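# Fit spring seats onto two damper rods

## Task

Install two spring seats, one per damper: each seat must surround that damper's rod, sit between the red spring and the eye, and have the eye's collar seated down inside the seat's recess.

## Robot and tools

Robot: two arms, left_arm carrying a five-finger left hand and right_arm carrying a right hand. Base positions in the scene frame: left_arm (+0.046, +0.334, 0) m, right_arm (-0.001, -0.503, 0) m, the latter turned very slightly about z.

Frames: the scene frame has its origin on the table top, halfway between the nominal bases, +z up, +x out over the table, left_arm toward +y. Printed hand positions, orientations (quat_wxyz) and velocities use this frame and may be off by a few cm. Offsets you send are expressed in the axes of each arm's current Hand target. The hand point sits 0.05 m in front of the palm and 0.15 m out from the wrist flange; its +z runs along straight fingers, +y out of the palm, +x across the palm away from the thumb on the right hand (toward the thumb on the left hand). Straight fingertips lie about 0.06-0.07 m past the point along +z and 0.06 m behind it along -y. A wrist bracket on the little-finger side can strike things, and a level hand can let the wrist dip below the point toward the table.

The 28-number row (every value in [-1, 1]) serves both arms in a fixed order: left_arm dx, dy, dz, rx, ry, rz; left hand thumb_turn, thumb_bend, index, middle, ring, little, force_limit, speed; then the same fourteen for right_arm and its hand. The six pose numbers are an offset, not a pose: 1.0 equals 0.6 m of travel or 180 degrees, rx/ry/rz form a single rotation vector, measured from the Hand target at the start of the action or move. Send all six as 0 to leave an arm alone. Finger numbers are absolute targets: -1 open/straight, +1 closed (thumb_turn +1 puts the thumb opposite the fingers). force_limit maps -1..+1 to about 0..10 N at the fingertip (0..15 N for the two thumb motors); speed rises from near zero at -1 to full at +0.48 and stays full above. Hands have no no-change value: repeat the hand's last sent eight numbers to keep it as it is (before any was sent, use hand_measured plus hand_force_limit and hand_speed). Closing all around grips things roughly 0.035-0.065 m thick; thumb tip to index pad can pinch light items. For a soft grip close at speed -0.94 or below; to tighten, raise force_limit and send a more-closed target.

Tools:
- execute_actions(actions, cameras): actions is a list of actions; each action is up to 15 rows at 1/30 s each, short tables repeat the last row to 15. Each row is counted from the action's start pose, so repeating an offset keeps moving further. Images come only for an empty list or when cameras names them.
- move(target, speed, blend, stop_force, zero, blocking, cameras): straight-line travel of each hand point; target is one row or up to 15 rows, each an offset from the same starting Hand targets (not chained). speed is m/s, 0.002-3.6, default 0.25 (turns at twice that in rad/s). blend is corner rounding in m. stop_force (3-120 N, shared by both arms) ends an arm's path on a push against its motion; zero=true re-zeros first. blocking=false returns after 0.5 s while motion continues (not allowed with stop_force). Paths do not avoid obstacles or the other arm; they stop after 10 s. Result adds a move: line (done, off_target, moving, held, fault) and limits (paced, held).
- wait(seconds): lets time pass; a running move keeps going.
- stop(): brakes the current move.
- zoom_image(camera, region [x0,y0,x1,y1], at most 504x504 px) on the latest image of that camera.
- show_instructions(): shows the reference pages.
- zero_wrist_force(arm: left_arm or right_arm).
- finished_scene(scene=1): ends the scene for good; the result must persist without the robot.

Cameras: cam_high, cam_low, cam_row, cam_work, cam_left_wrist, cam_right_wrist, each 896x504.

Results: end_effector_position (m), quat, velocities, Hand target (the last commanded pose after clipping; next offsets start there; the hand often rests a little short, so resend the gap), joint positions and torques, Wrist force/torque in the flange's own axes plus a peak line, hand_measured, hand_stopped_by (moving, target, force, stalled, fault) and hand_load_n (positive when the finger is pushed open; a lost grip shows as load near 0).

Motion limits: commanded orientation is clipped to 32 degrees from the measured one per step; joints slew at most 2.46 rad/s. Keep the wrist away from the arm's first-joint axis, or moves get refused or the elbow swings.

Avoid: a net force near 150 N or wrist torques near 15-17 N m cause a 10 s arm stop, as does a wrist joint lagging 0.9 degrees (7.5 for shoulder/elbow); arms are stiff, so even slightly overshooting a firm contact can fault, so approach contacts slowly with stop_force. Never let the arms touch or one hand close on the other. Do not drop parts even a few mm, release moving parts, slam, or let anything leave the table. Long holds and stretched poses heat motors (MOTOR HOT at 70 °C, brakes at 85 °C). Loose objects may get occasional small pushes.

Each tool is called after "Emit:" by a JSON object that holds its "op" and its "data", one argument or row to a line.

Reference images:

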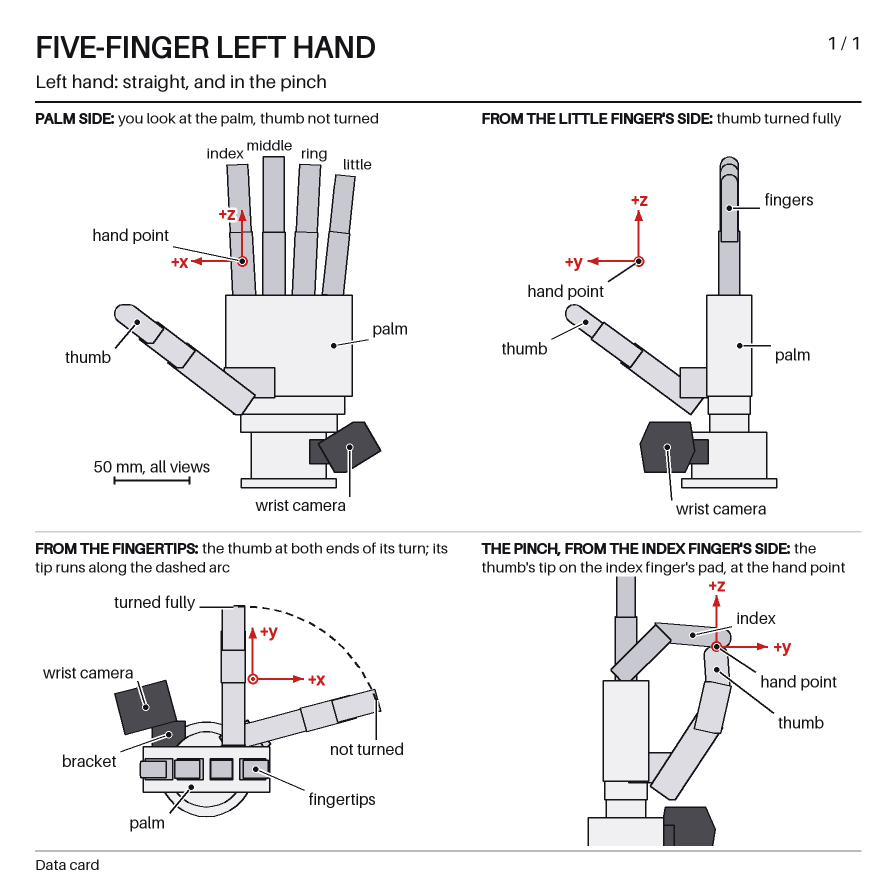

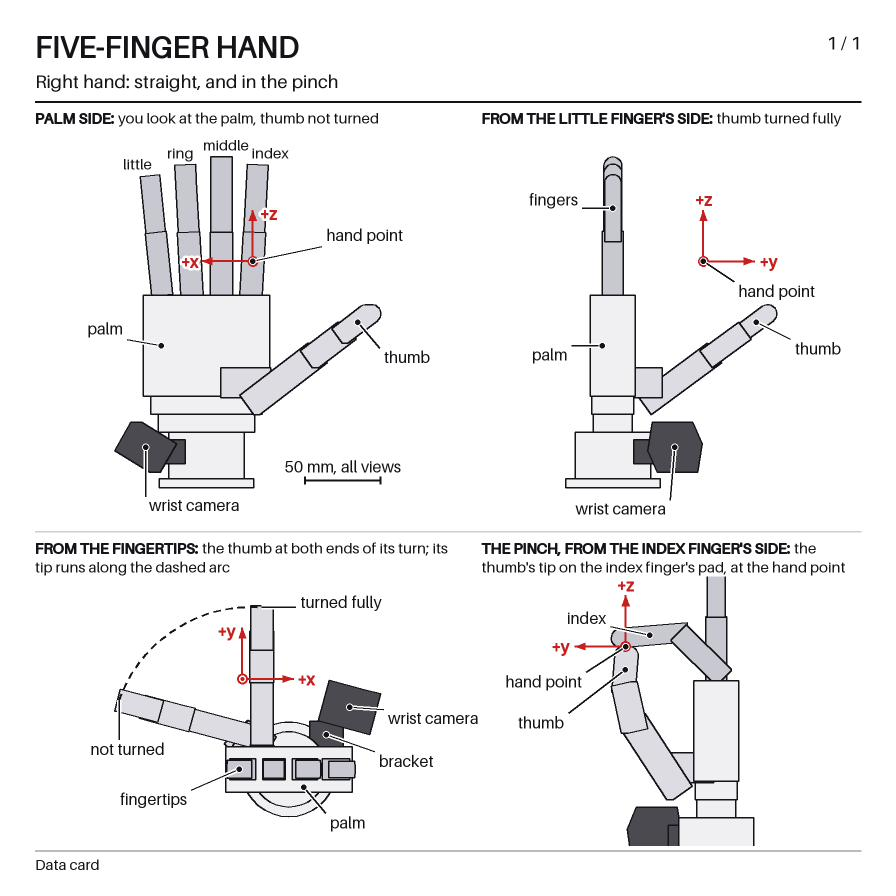

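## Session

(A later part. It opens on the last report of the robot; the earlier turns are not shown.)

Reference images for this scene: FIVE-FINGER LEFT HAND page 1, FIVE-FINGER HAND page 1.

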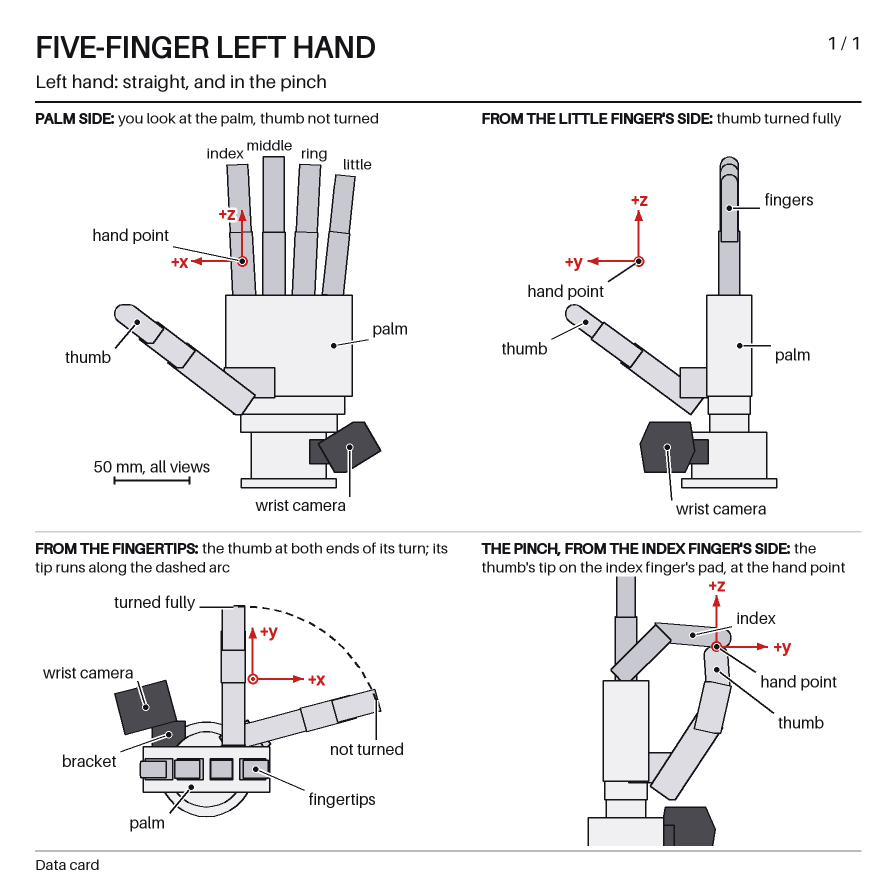

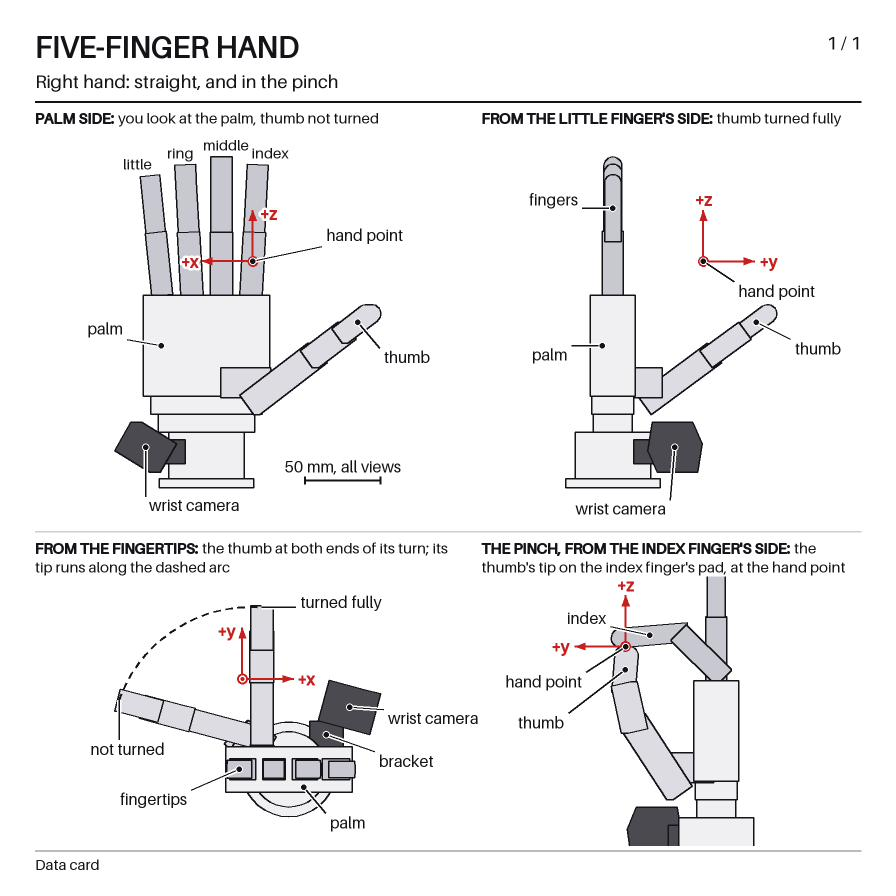

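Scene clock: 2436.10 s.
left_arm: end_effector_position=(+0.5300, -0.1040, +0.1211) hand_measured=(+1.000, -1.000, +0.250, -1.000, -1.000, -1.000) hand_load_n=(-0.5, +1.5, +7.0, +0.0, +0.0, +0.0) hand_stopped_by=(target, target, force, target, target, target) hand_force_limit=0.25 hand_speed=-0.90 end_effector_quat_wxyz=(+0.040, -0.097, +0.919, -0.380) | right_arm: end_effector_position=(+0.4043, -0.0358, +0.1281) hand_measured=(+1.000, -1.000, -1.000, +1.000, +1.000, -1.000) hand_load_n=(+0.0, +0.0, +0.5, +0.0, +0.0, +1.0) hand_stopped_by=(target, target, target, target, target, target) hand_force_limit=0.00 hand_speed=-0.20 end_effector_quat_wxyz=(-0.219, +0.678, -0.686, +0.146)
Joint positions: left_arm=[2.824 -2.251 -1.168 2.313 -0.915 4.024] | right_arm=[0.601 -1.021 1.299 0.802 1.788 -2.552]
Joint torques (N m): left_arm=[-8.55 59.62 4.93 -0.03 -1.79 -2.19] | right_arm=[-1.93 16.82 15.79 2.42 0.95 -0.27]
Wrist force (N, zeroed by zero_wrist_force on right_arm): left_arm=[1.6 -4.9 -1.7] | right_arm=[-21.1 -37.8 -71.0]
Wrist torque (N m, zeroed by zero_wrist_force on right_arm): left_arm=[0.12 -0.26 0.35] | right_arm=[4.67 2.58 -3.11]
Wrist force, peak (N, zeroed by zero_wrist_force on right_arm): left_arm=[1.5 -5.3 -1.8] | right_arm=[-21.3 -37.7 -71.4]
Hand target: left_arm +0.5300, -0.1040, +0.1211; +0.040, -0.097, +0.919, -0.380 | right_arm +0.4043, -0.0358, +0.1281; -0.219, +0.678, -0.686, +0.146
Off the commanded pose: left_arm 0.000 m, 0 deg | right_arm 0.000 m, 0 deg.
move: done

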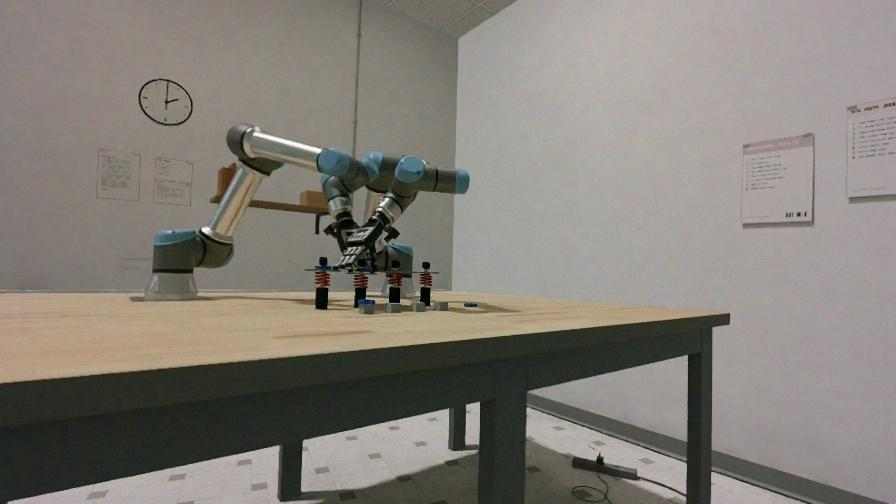

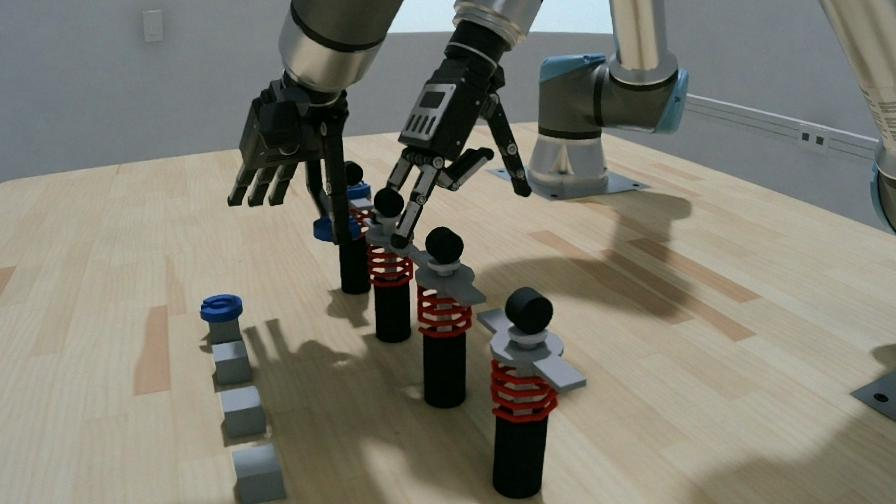

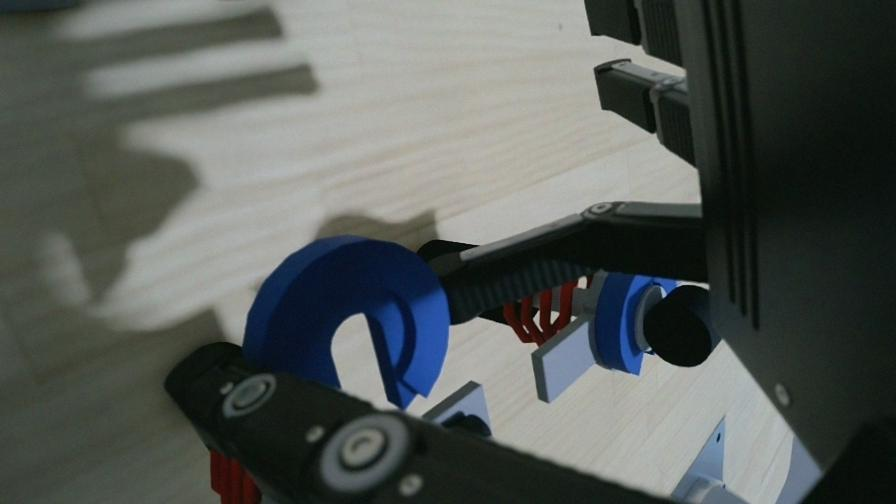

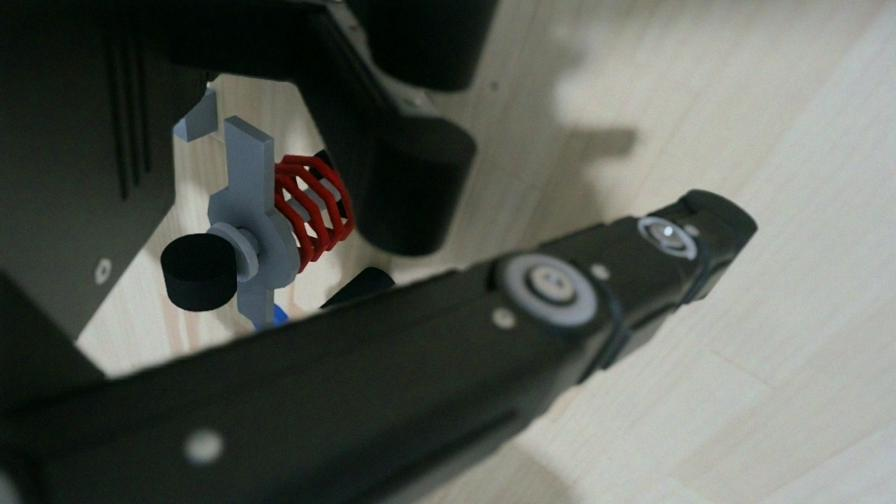

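Emit:
{"op": "move", "data": {
  "target": [
    [-0.00156,0.00519,-0.00519,0,0,0,1,-1,0.62,-1,-1,-1,0.25,-0.9,0,0,0,0,0,0,1,-1,-1,1,1,-1,0,-0.2],
    [0.01498,0.00683,-0.00683,0,0,0,1,-1,0.62,-1,-1,-1,0.25,-0.9,0,0,0,0,0,0,1,-1,-1,1,1,-1,0,-0.2]
  ],
  "speed": 0.01,
  "stop_force": 3.5,
  "cameras": ["cam_low","cam_row","cam_left_wrist"]
}}

Emit:
{"op": "zoom_image", "data": {
  "camera": "cam_low",
  "region": [350, 250, 400, 285]
}}

Emit:
{"op": "zoom_image", "data": {
  "camera": "cam_row",
  "region": [300, 170, 430, 270]
}}

Emit:
{"op": "zoom_image", "data": {
  "camera": "cam_left_wrist",
  "region": [300, 300, 600, 500]
}}

Scene clock: 2459.90 s.
left_arm: end_effector_position=(+0.5200, -0.1002, +0.1211) hand_measured=(+1.000, -1.000, +0.250, -1.000, -1.000, -1.000) hand_load_n=(-0.5, +1.0, +7.0, +0.0, +0.0, +0.0) hand_stopped_by=(target, target, force, target, target, target) hand_force_limit=0.25 hand_speed=-0.90 end_effector_quat_wxyz=(+0.040, -0.097, +0.919, -0.380) | right_arm: end_effector_position=(+0.4043, -0.0358, +0.1281) hand_measured=(+1.000, -1.000, -1.000, +1.000, +1.000, -1.000) hand_load_n=(+0.0, +0.0, +0.0, +0.0, +0.0, +0.5) hand_stopped_by=(target, target, target, target, target, target) hand_force_limit=0.00 hand_speed=-0.20 end_effector_quat_wxyz=(-0.219, +0.678, -0.686, +0.146)
Joint positions: left_arm=[2.825 -2.224 -1.212 2.331 -0.914 4.025] | right_arm=[0.601 -1.021 1.299 0.802 1.788 -2.552]
Joint torques (N m): left_arm=[-8.29 59.47 5.31 0.07 -1.82 -1.83] | right_arm=[-3.31 16.37 14.28 3.09 0.94 -0.88]
Wrist force (N, zeroed by zero_wrist_force on right_arm): left_arm=[1.5 -4.7 -1.6] | right_arm=[-21.4 -37.4 -71.1]
Wrist torque (N m, zeroed by zero_wrist_force on right_arm): left_arm=[0.14 -0.24 0.34] | right_arm=[4.74 2.62 -3.11]
Wrist force, peak (N, zeroed by zero_wrist_force on right_arm): left_arm=[1.7 -5.1 -1.6] | right_arm=[-21.4 -37.9 -71.2]
Hand target: left_arm +0.5200, -0.1002, +0.1211; +0.040, -0.097, +0.919, -0.380 | right_arm +0.4043, -0.0358, +0.1281; -0.219, +0.678, -0.686, +0.146
Off the commanded pose: left_arm 0.000 m, 0 deg | right_arm 0.000 m, 0 deg.
move: done

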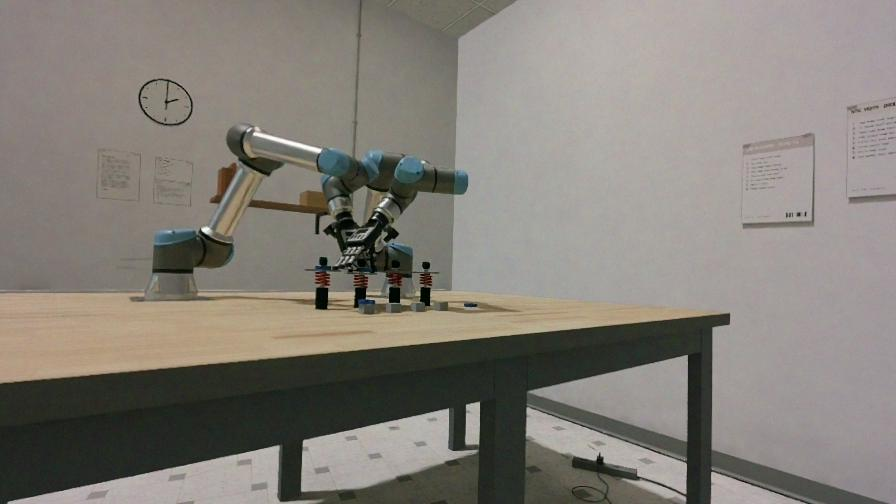

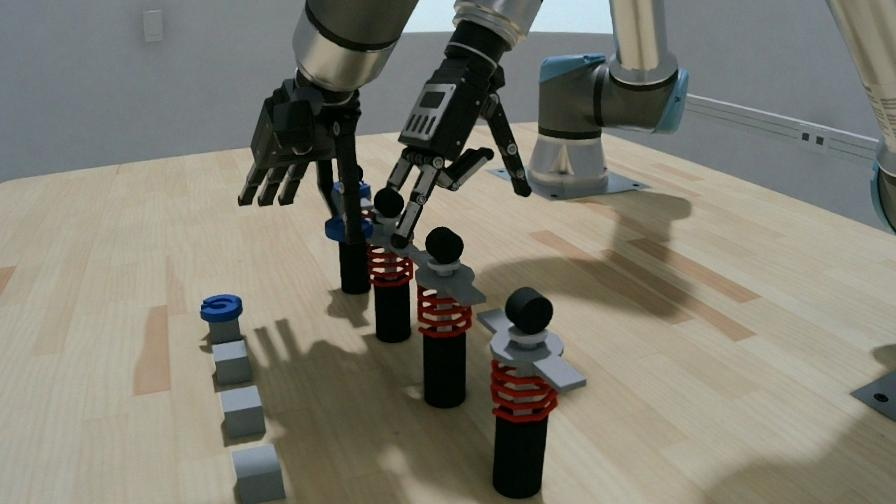

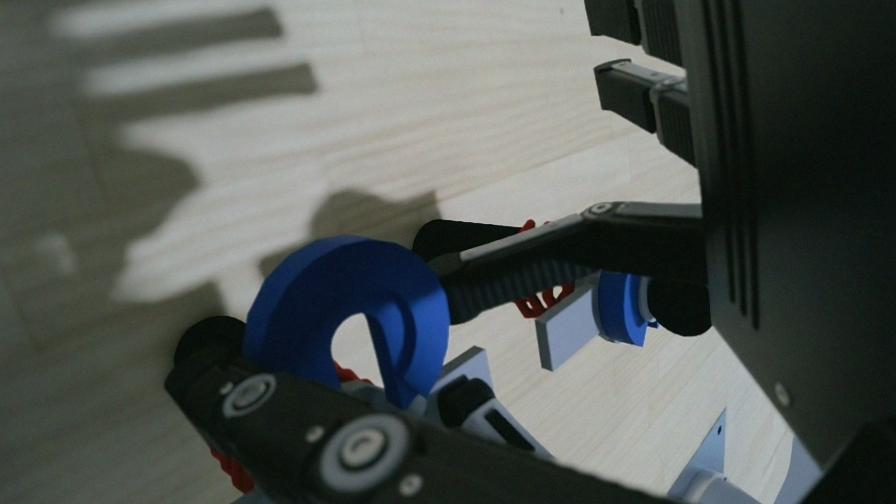

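Scaled by 10.080.

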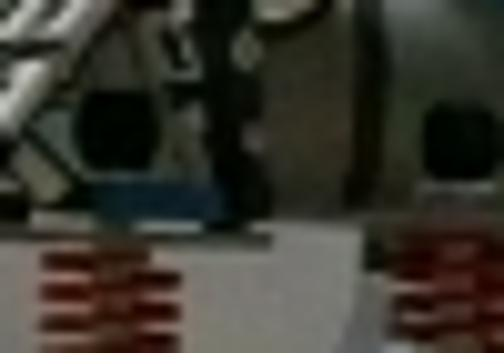

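Scaled by 3.877.

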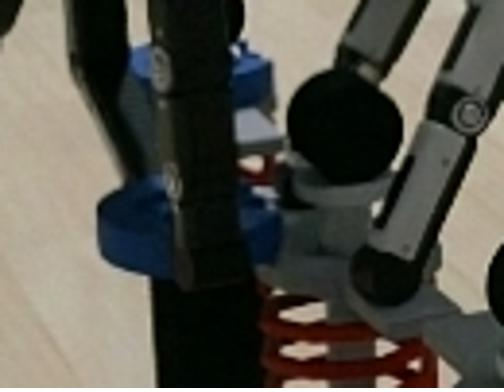

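Scaled by 1.680.

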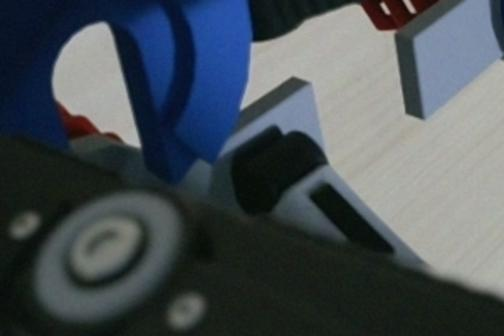

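Emit:
{"op": "zoom_image", "data": {
  "camera": "cam_left_wrist",
  "region": [320, 300, 500, 430]
}}

Emit:
{"op": "zoom_image", "data": {
  "camera": "cam_left_wrist",
  "region": [500, 250, 720, 400]
}}

Scaled by 2.800.

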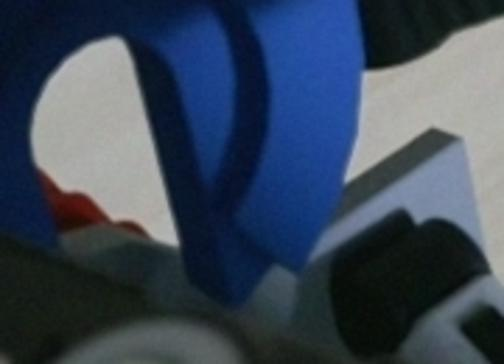

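Scaled by 2.291.

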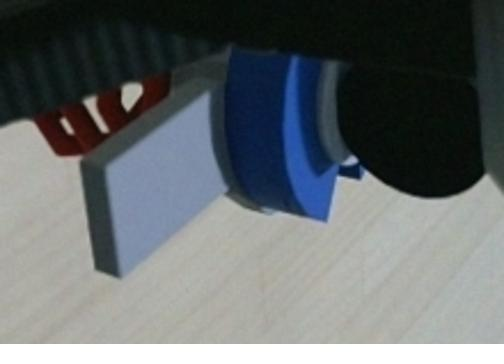

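Emit:
{"op": "move", "data": {
  "target": [
    [-0.00139,0.00461,-0.00461,0,0,0,1,-1,0.62,-1,-1,-1,0.25,-0.9,0,0,0,0,0,0,1,-1,-1,1,1,-1,0,-0.2],
    [0.0102,0.00575,-0.00575,0,0,0,1,-1,0.62,-1,-1,-1,0.25,-0.9,0,0,0,0,0,0,1,-1,-1,1,1,-1,0,-0.2]
  ],
  "speed": 0.01,
  "stop_force": 3.5,
  "cameras": ["cam_low","cam_row","cam_left_wrist"]
}}

Emit:
{"op": "zoom_image", "data": {
  "camera": "cam_low",
  "region": [350, 250, 400, 285]
}}

Emit:
{"op": "zoom_image", "data": {
  "camera": "cam_row",
  "region": [300, 170, 430, 270]
}}

Emit:
{"op": "zoom_image", "data": {
  "camera": "cam_left_wrist",
  "region": [320, 300, 500, 430]
}}

Scene clock: 2509.93 s.
left_arm: end_effector_position=(+0.5130, -0.0967, +0.1211) hand_measured=(+1.000, -1.000, +0.250, -1.000, -1.000, -1.000) hand_load_n=(-0.5, +1.0, +7.0, +0.0, +0.0, +0.0) hand_stopped_by=(target, target, force, target, target, target) hand_force_limit=0.25 hand_speed=-0.90 end_effector_quat_wxyz=(+0.040, -0.097, +0.919, -0.380) | right_arm: end_effector_position=(+0.4043, -0.0358, +0.1281) hand_measured=(+1.000, -1.000, -1.000, +1.000, +1.000, -1.000) hand_load_n=(+0.0, +0.0, +0.0, +0.0, +0.0, +1.0) hand_stopped_by=(target, target, target, target, target, target) hand_force_limit=0.00 hand_speed=-0.20 end_effector_quat_wxyz=(-0.219, +0.678, -0.686, +0.146)
Joint positions: left_arm=[2.827 -2.206 -1.244 2.343 -0.914 4.027] | right_arm=[0.601 -1.021 1.299 0.802 1.788 -2.552]
Joint torques (N m): left_arm=[-8.43 57.85 4.71 0.05 -1.69 -1.9] | right_arm=[-3.57 16.86 13.49 3.21 0.81 -1.02]
Wrist force (N, zeroed by zero_wrist_force on right_arm): left_arm=[1.6 -5.0 -1.5] | right_arm=[-21.2 -37.6 -70.8]
Wrist torque (N m, zeroed by zero_wrist_force on right_arm): left_arm=[0.08 -0.24 0.35] | right_arm=[4.69 2.59 -3.10]
Wrist force, peak (N, zeroed by zero_wrist_force on right_arm): left_arm=[1.7 -5.0 -1.5] | right_arm=[-21.3 -38.0 -71.2]
Hand target: left_arm +0.5130, -0.0967, +0.1211; +0.040, -0.097, +0.919, -0.380 | right_arm +0.4043, -0.0358, +0.1281; -0.219, +0.678, -0.686, +0.146
Off the commanded pose: left_arm 0.000 m, 0 deg | right_arm 0.000 m, 0 deg.
move: done

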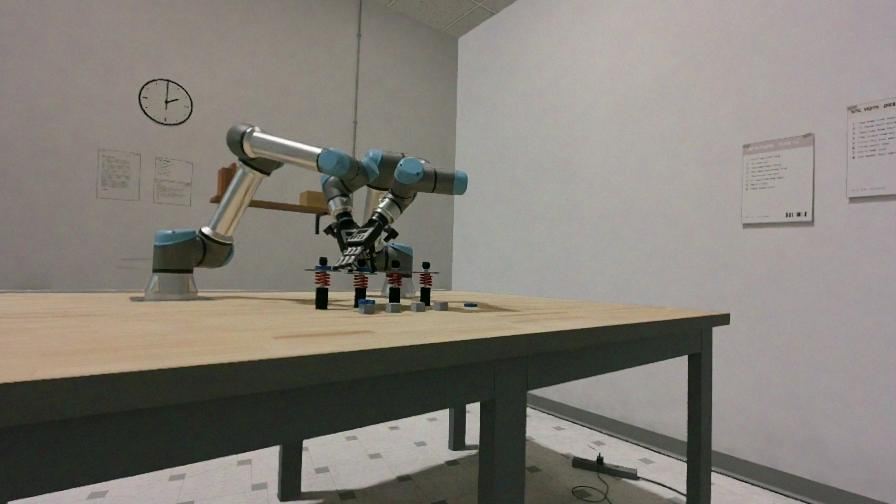

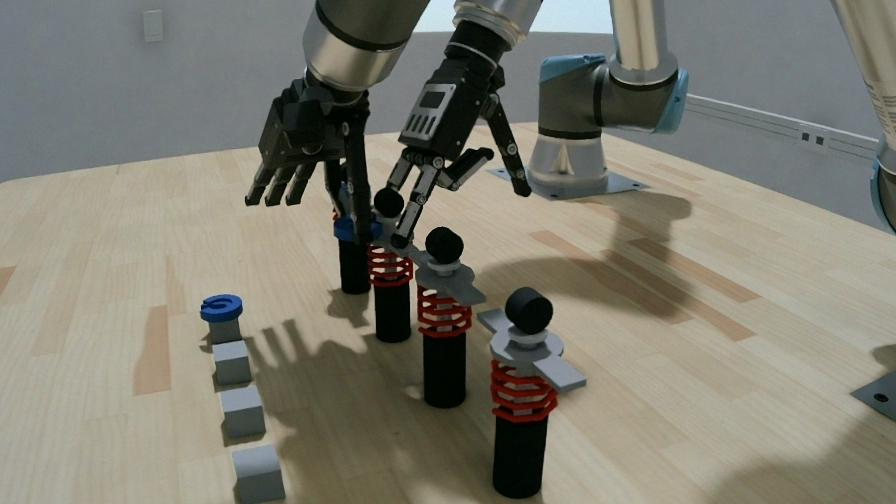

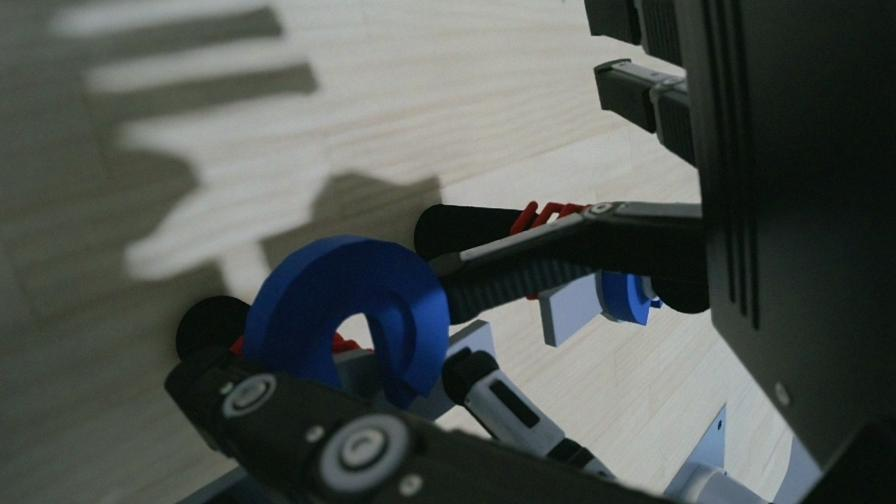

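Scaled by 10.080.

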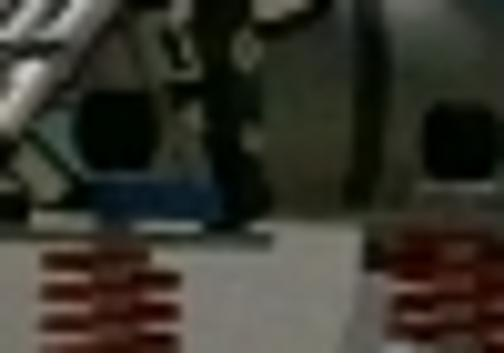

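Scaled by 3.877.

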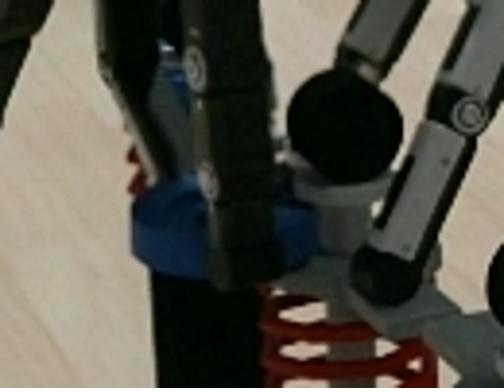

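Scaled by 2.800.

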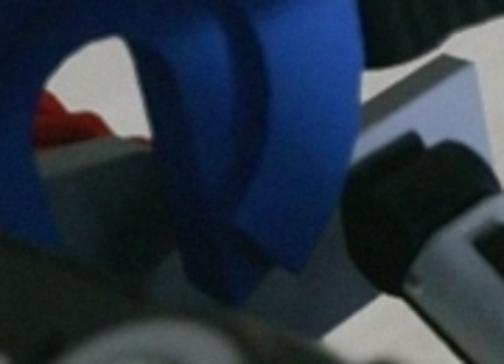

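Emit:
{"op": "zoom_image", "data": {
  "camera": "cam_row",
  "region": [325, 190, 425, 260]
}}

Emit:
{"op": "zoom_image", "data": {
  "camera": "cam_low",
  "region": [345, 255, 385, 283]
}}

Scaled by 5.040.

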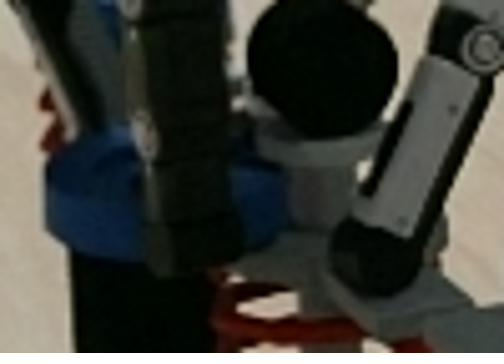

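Scaled by 12.600.

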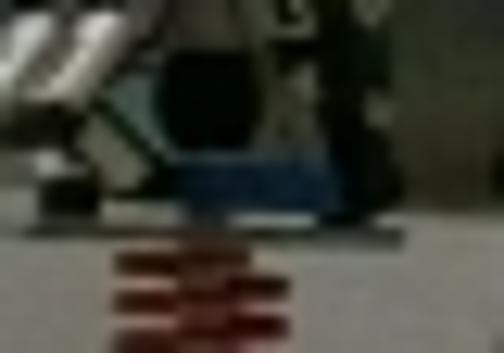

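Emit:
{"op": "zoom_image", "data": {
  "camera": "cam_low",
  "region": [352, 262, 380, 282]
}}

Emit:
{"op": "zoom_image", "data": {
  "camera": "cam_low",
  "region": [305, 252, 345, 280]
}}

Scaled by 18.000.

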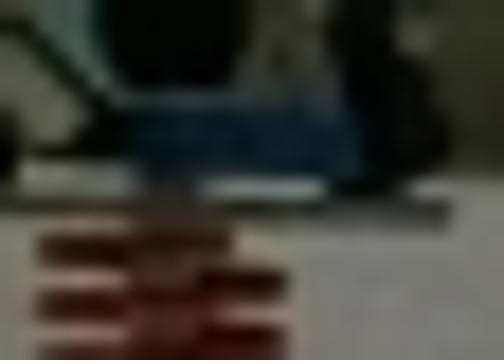

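Scaled by 12.600.

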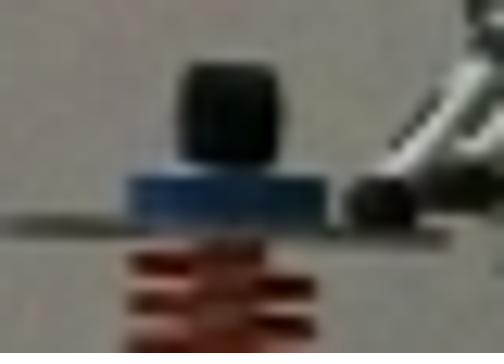

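Emit:
{"op": "move", "data": {
  "target": [0,0.0059,0.0059,0,0,0,1,-1,0.62,-1,-1,-1,0.25,-0.9,0,0,0,0,0,0,1,-1,-1,1,1,-1,0,-0.2],
  "speed": 0.005,
  "stop_force": 3,
  "cameras": ["cam_low","cam_row","cam_left_wrist"]
}}

Emit:
{"op": "zoom_image", "data": {
  "camera": "cam_low",
  "region": [352, 262, 380, 282]
}}

Emit:
{"op": "zoom_image", "data": {
  "camera": "cam_row",
  "region": [325, 190, 425, 260]
}}

Emit:
{"op": "zoom_image", "data": {
  "camera": "cam_left_wrist",
  "region": [320, 300, 500, 430]
}}

Scene clock: 2550.93 s.
left_arm: end_effector_position=(+0.5130, -0.0967, +0.1162) hand_measured=(+1.000, -1.000, +0.250, -1.000, -1.000, -1.000) hand_load_n=(-2.5, +1.5, +6.5, +0.0, +0.0, +0.0) hand_stopped_by=(target, target, force, target, target, target) hand_force_limit=0.25 hand_speed=-0.90 end_effector_quat_wxyz=(+0.040, -0.097, +0.919, -0.380) | right_arm: end_effector_position=(+0.4043, -0.0358, +0.1281) hand_measured=(+1.000, -1.000, -1.000, +1.000, +1.000, -1.000) hand_load_n=(+0.0, +0.0, +0.5, +0.0, +0.0, +0.5) hand_stopped_by=(target, target, target, target, target, target) hand_force_limit=0.00 hand_speed=-0.20 end_effector_quat_wxyz=(-0.219, +0.678, -0.686, +0.146)
Joint positions: left_arm=[2.827 -2.209 -1.251 2.354 -0.914 4.027] | right_arm=[0.601 -1.021 1.299 0.802 1.788 -2.552]
Joint torques (N m): left_arm=[-4.7 39.02 6.89 -1.5 -0.97 0.52] | right_arm=[-5.48 15.14 11.41 3.55 0.69 -1.06]
Wrist force (N, zeroed by zero_wrist_force on right_arm): left_arm=[-0.8 -7.4 -3.5] | right_arm=[-21.3 -36.0 -68.9]
Wrist torque (N m, zeroed by zero_wrist_force on right_arm): left_arm=[-0.08 -0.08 0.38] | right_arm=[4.68 2.53 -3.05]
Wrist force, peak (N, zeroed by zero_wrist_force on right_arm): left_arm=[-0.8 -7.4 -3.5] | right_arm=[-21.3 -37.8 -71.3]
Hand target: left_arm +0.5130, -0.0967, +0.1162; +0.040, -0.097, +0.919, -0.380 | right_arm +0.4043, -0.0358, +0.1281; -0.219, +0.678, -0.686, +0.146
Off the commanded pose: left_arm 0.000 m, 0 deg | right_arm 0.000 m, 0 deg.
move: contact (left_arm)

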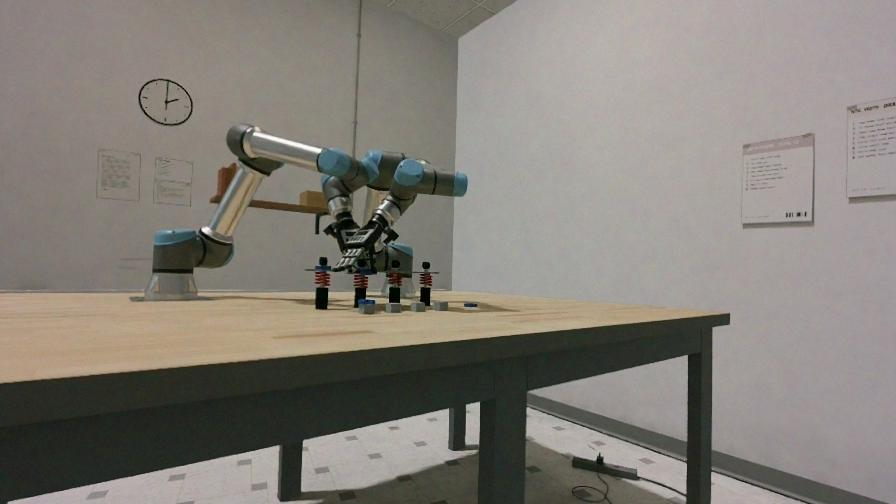

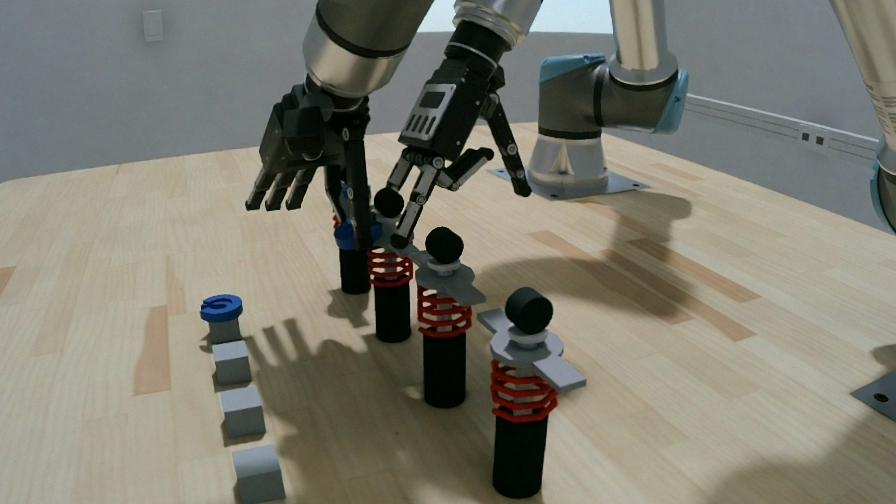

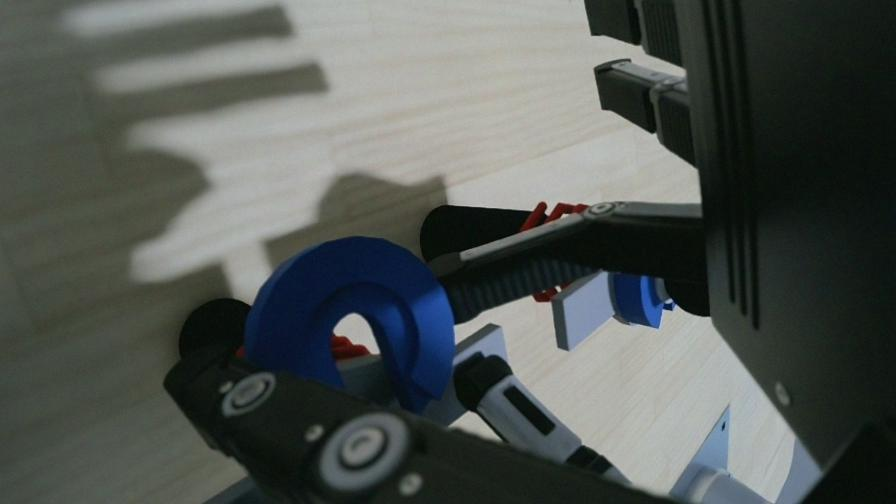

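Scaled by 18.000.

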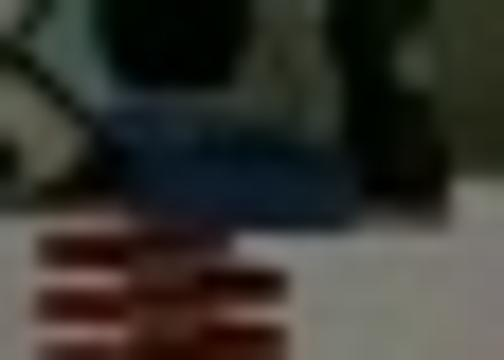

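Scaled by 5.040.

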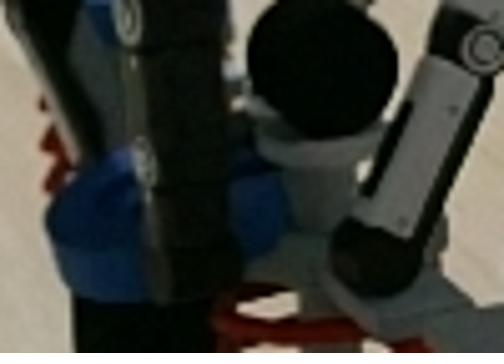

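Scaled by 2.800.

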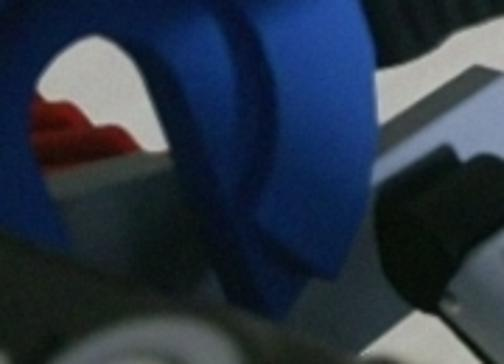

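Emit:
{"op": "move", "data": {
  "target": [0,-0.00295,-0.00295,0,0,0,1,-1,0.62,-1,-1,-1,0.25,-0.9,0,0,0,0,0,0,1,-1,-1,1,1,-1,0,-0.2],
  "speed": 0.01,
  "cameras": ["cam_low","cam_row","cam_left_wrist"]
}}

Emit:
{"op": "zoom_image", "data": {
  "camera": "cam_low",
  "region": [352, 262, 380, 282]
}}

Emit:
{"op": "zoom_image", "data": {
  "camera": "cam_row",
  "region": [325, 190, 425, 260]
}}

Emit:
{"op": "zoom_image", "data": {
  "camera": "cam_left_wrist",
  "region": [240, 210, 480, 420]
}}

Scene clock: 2558.93 s.
left_arm: end_effector_position=(+0.5130, -0.0967, +0.1185) hand_measured=(+1.000, -1.000, +0.250, -1.000, -1.000, -1.000) hand_load_n=(-0.5, +1.5, +7.5, +0.0, -0.5, +0.0) hand_stopped_by=(target, target, force, target, target, target) hand_force_limit=0.25 hand_speed=-0.90 end_effector_quat_wxyz=(+0.040, -0.097, +0.919, -0.380) | right_arm: end_effector_position=(+0.4043, -0.0358, +0.1281) hand_measured=(+1.000, -1.000, -1.000, +1.000, +1.000, -1.000) hand_load_n=(+0.0, +0.0, +0.0, +0.0, +0.0, +0.5) hand_stopped_by=(target, target, target, target, target, target) hand_force_limit=0.00 hand_speed=-0.20 end_effector_quat_wxyz=(-0.219, +0.678, -0.686, +0.146)
Joint positions: left_arm=[2.827 -2.208 -1.248 2.348 -0.914 4.027] | right_arm=[0.601 -1.021 1.299 0.802 1.788 -2.552]
Joint torques (N m): left_arm=[-5.57 58.03 30.73 -3.19 -0.89 -0.04] | right_arm=[-4.67 14.81 11.38 3.89 0.44 -0.86]
Wrist force (N, zeroed by zero_wrist_force on right_arm): left_arm=[1.6 -4.8 -1.5] | right_arm=[-21.4 -36.8 -69.4]
Wrist torque (N m, zeroed by zero_wrist_force on right_arm): left_arm=[0.12 -0.26 0.35] | right_arm=[4.65 2.56 -3.07]
Wrist force, peak (N, zeroed by zero_wrist_force on right_arm): left_arm=[-0.7 -7.4 -3.5] | right_arm=[-21.4 -36.8 -69.4]
Hand target: left_arm +0.5130, -0.0967, +0.1187; +0.040, -0.097, +0.919, -0.380 | right_arm +0.4043, -0.0358, +0.1281; -0.219, +0.678, -0.686, +0.146
Off the commanded pose: left_arm 0.000 m, 0 deg | right_arm 0.000 m, 0 deg.
move: done

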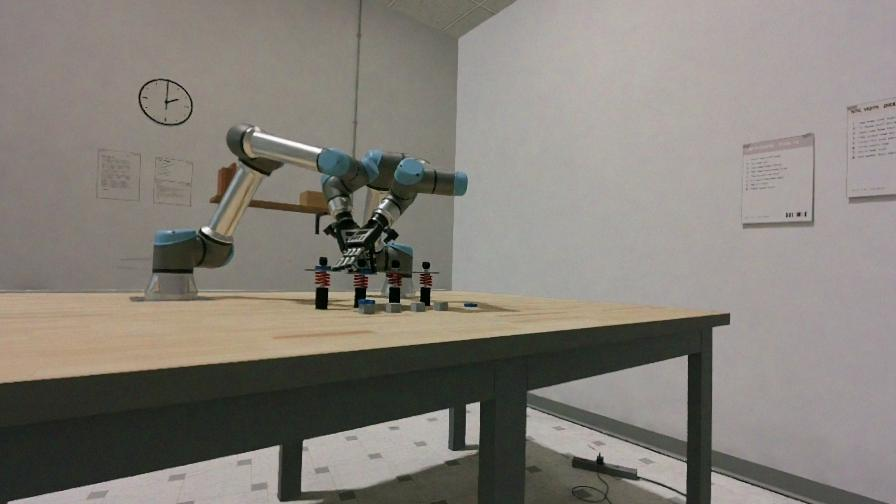

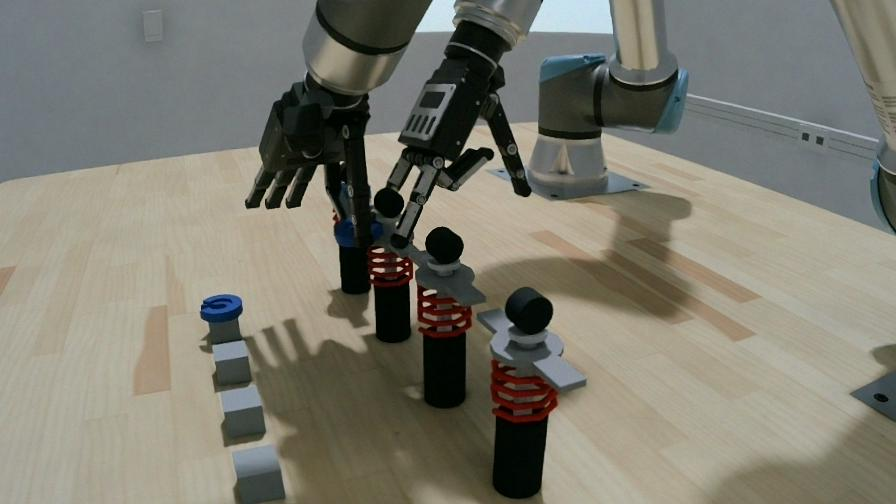

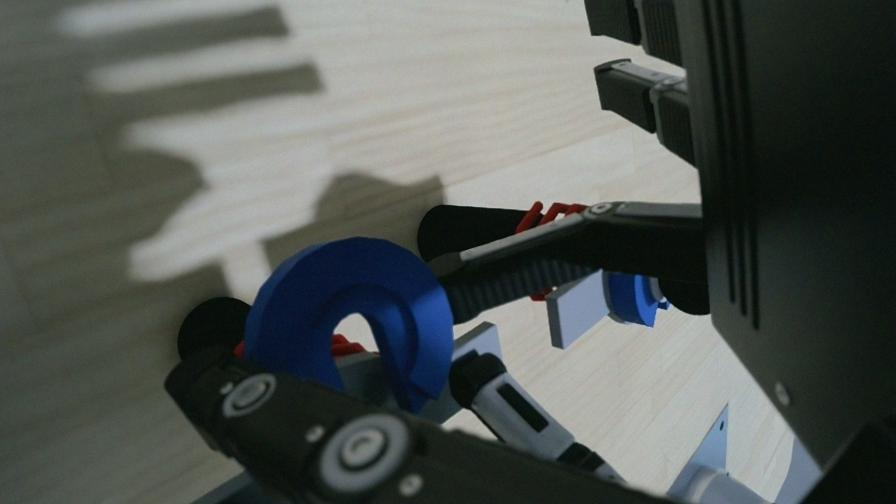

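Scaled by 18.000.

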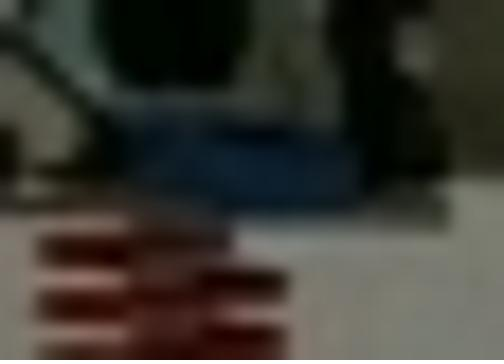

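Scaled by 5.040.

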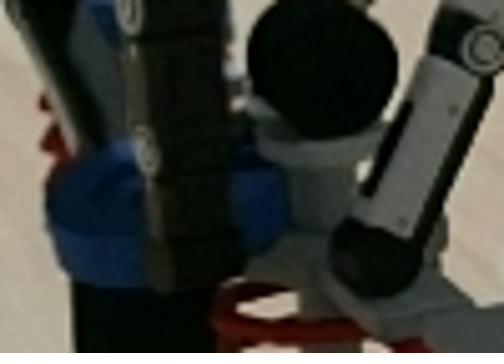

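Scaled by 2.100.

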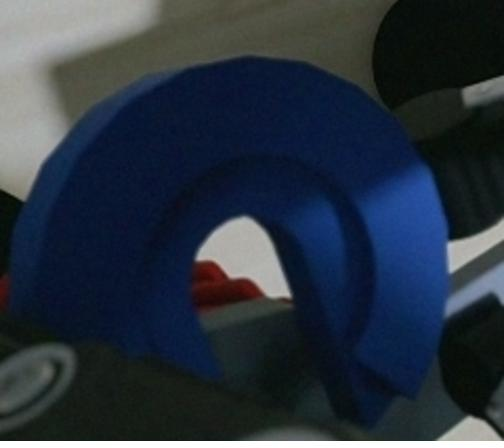

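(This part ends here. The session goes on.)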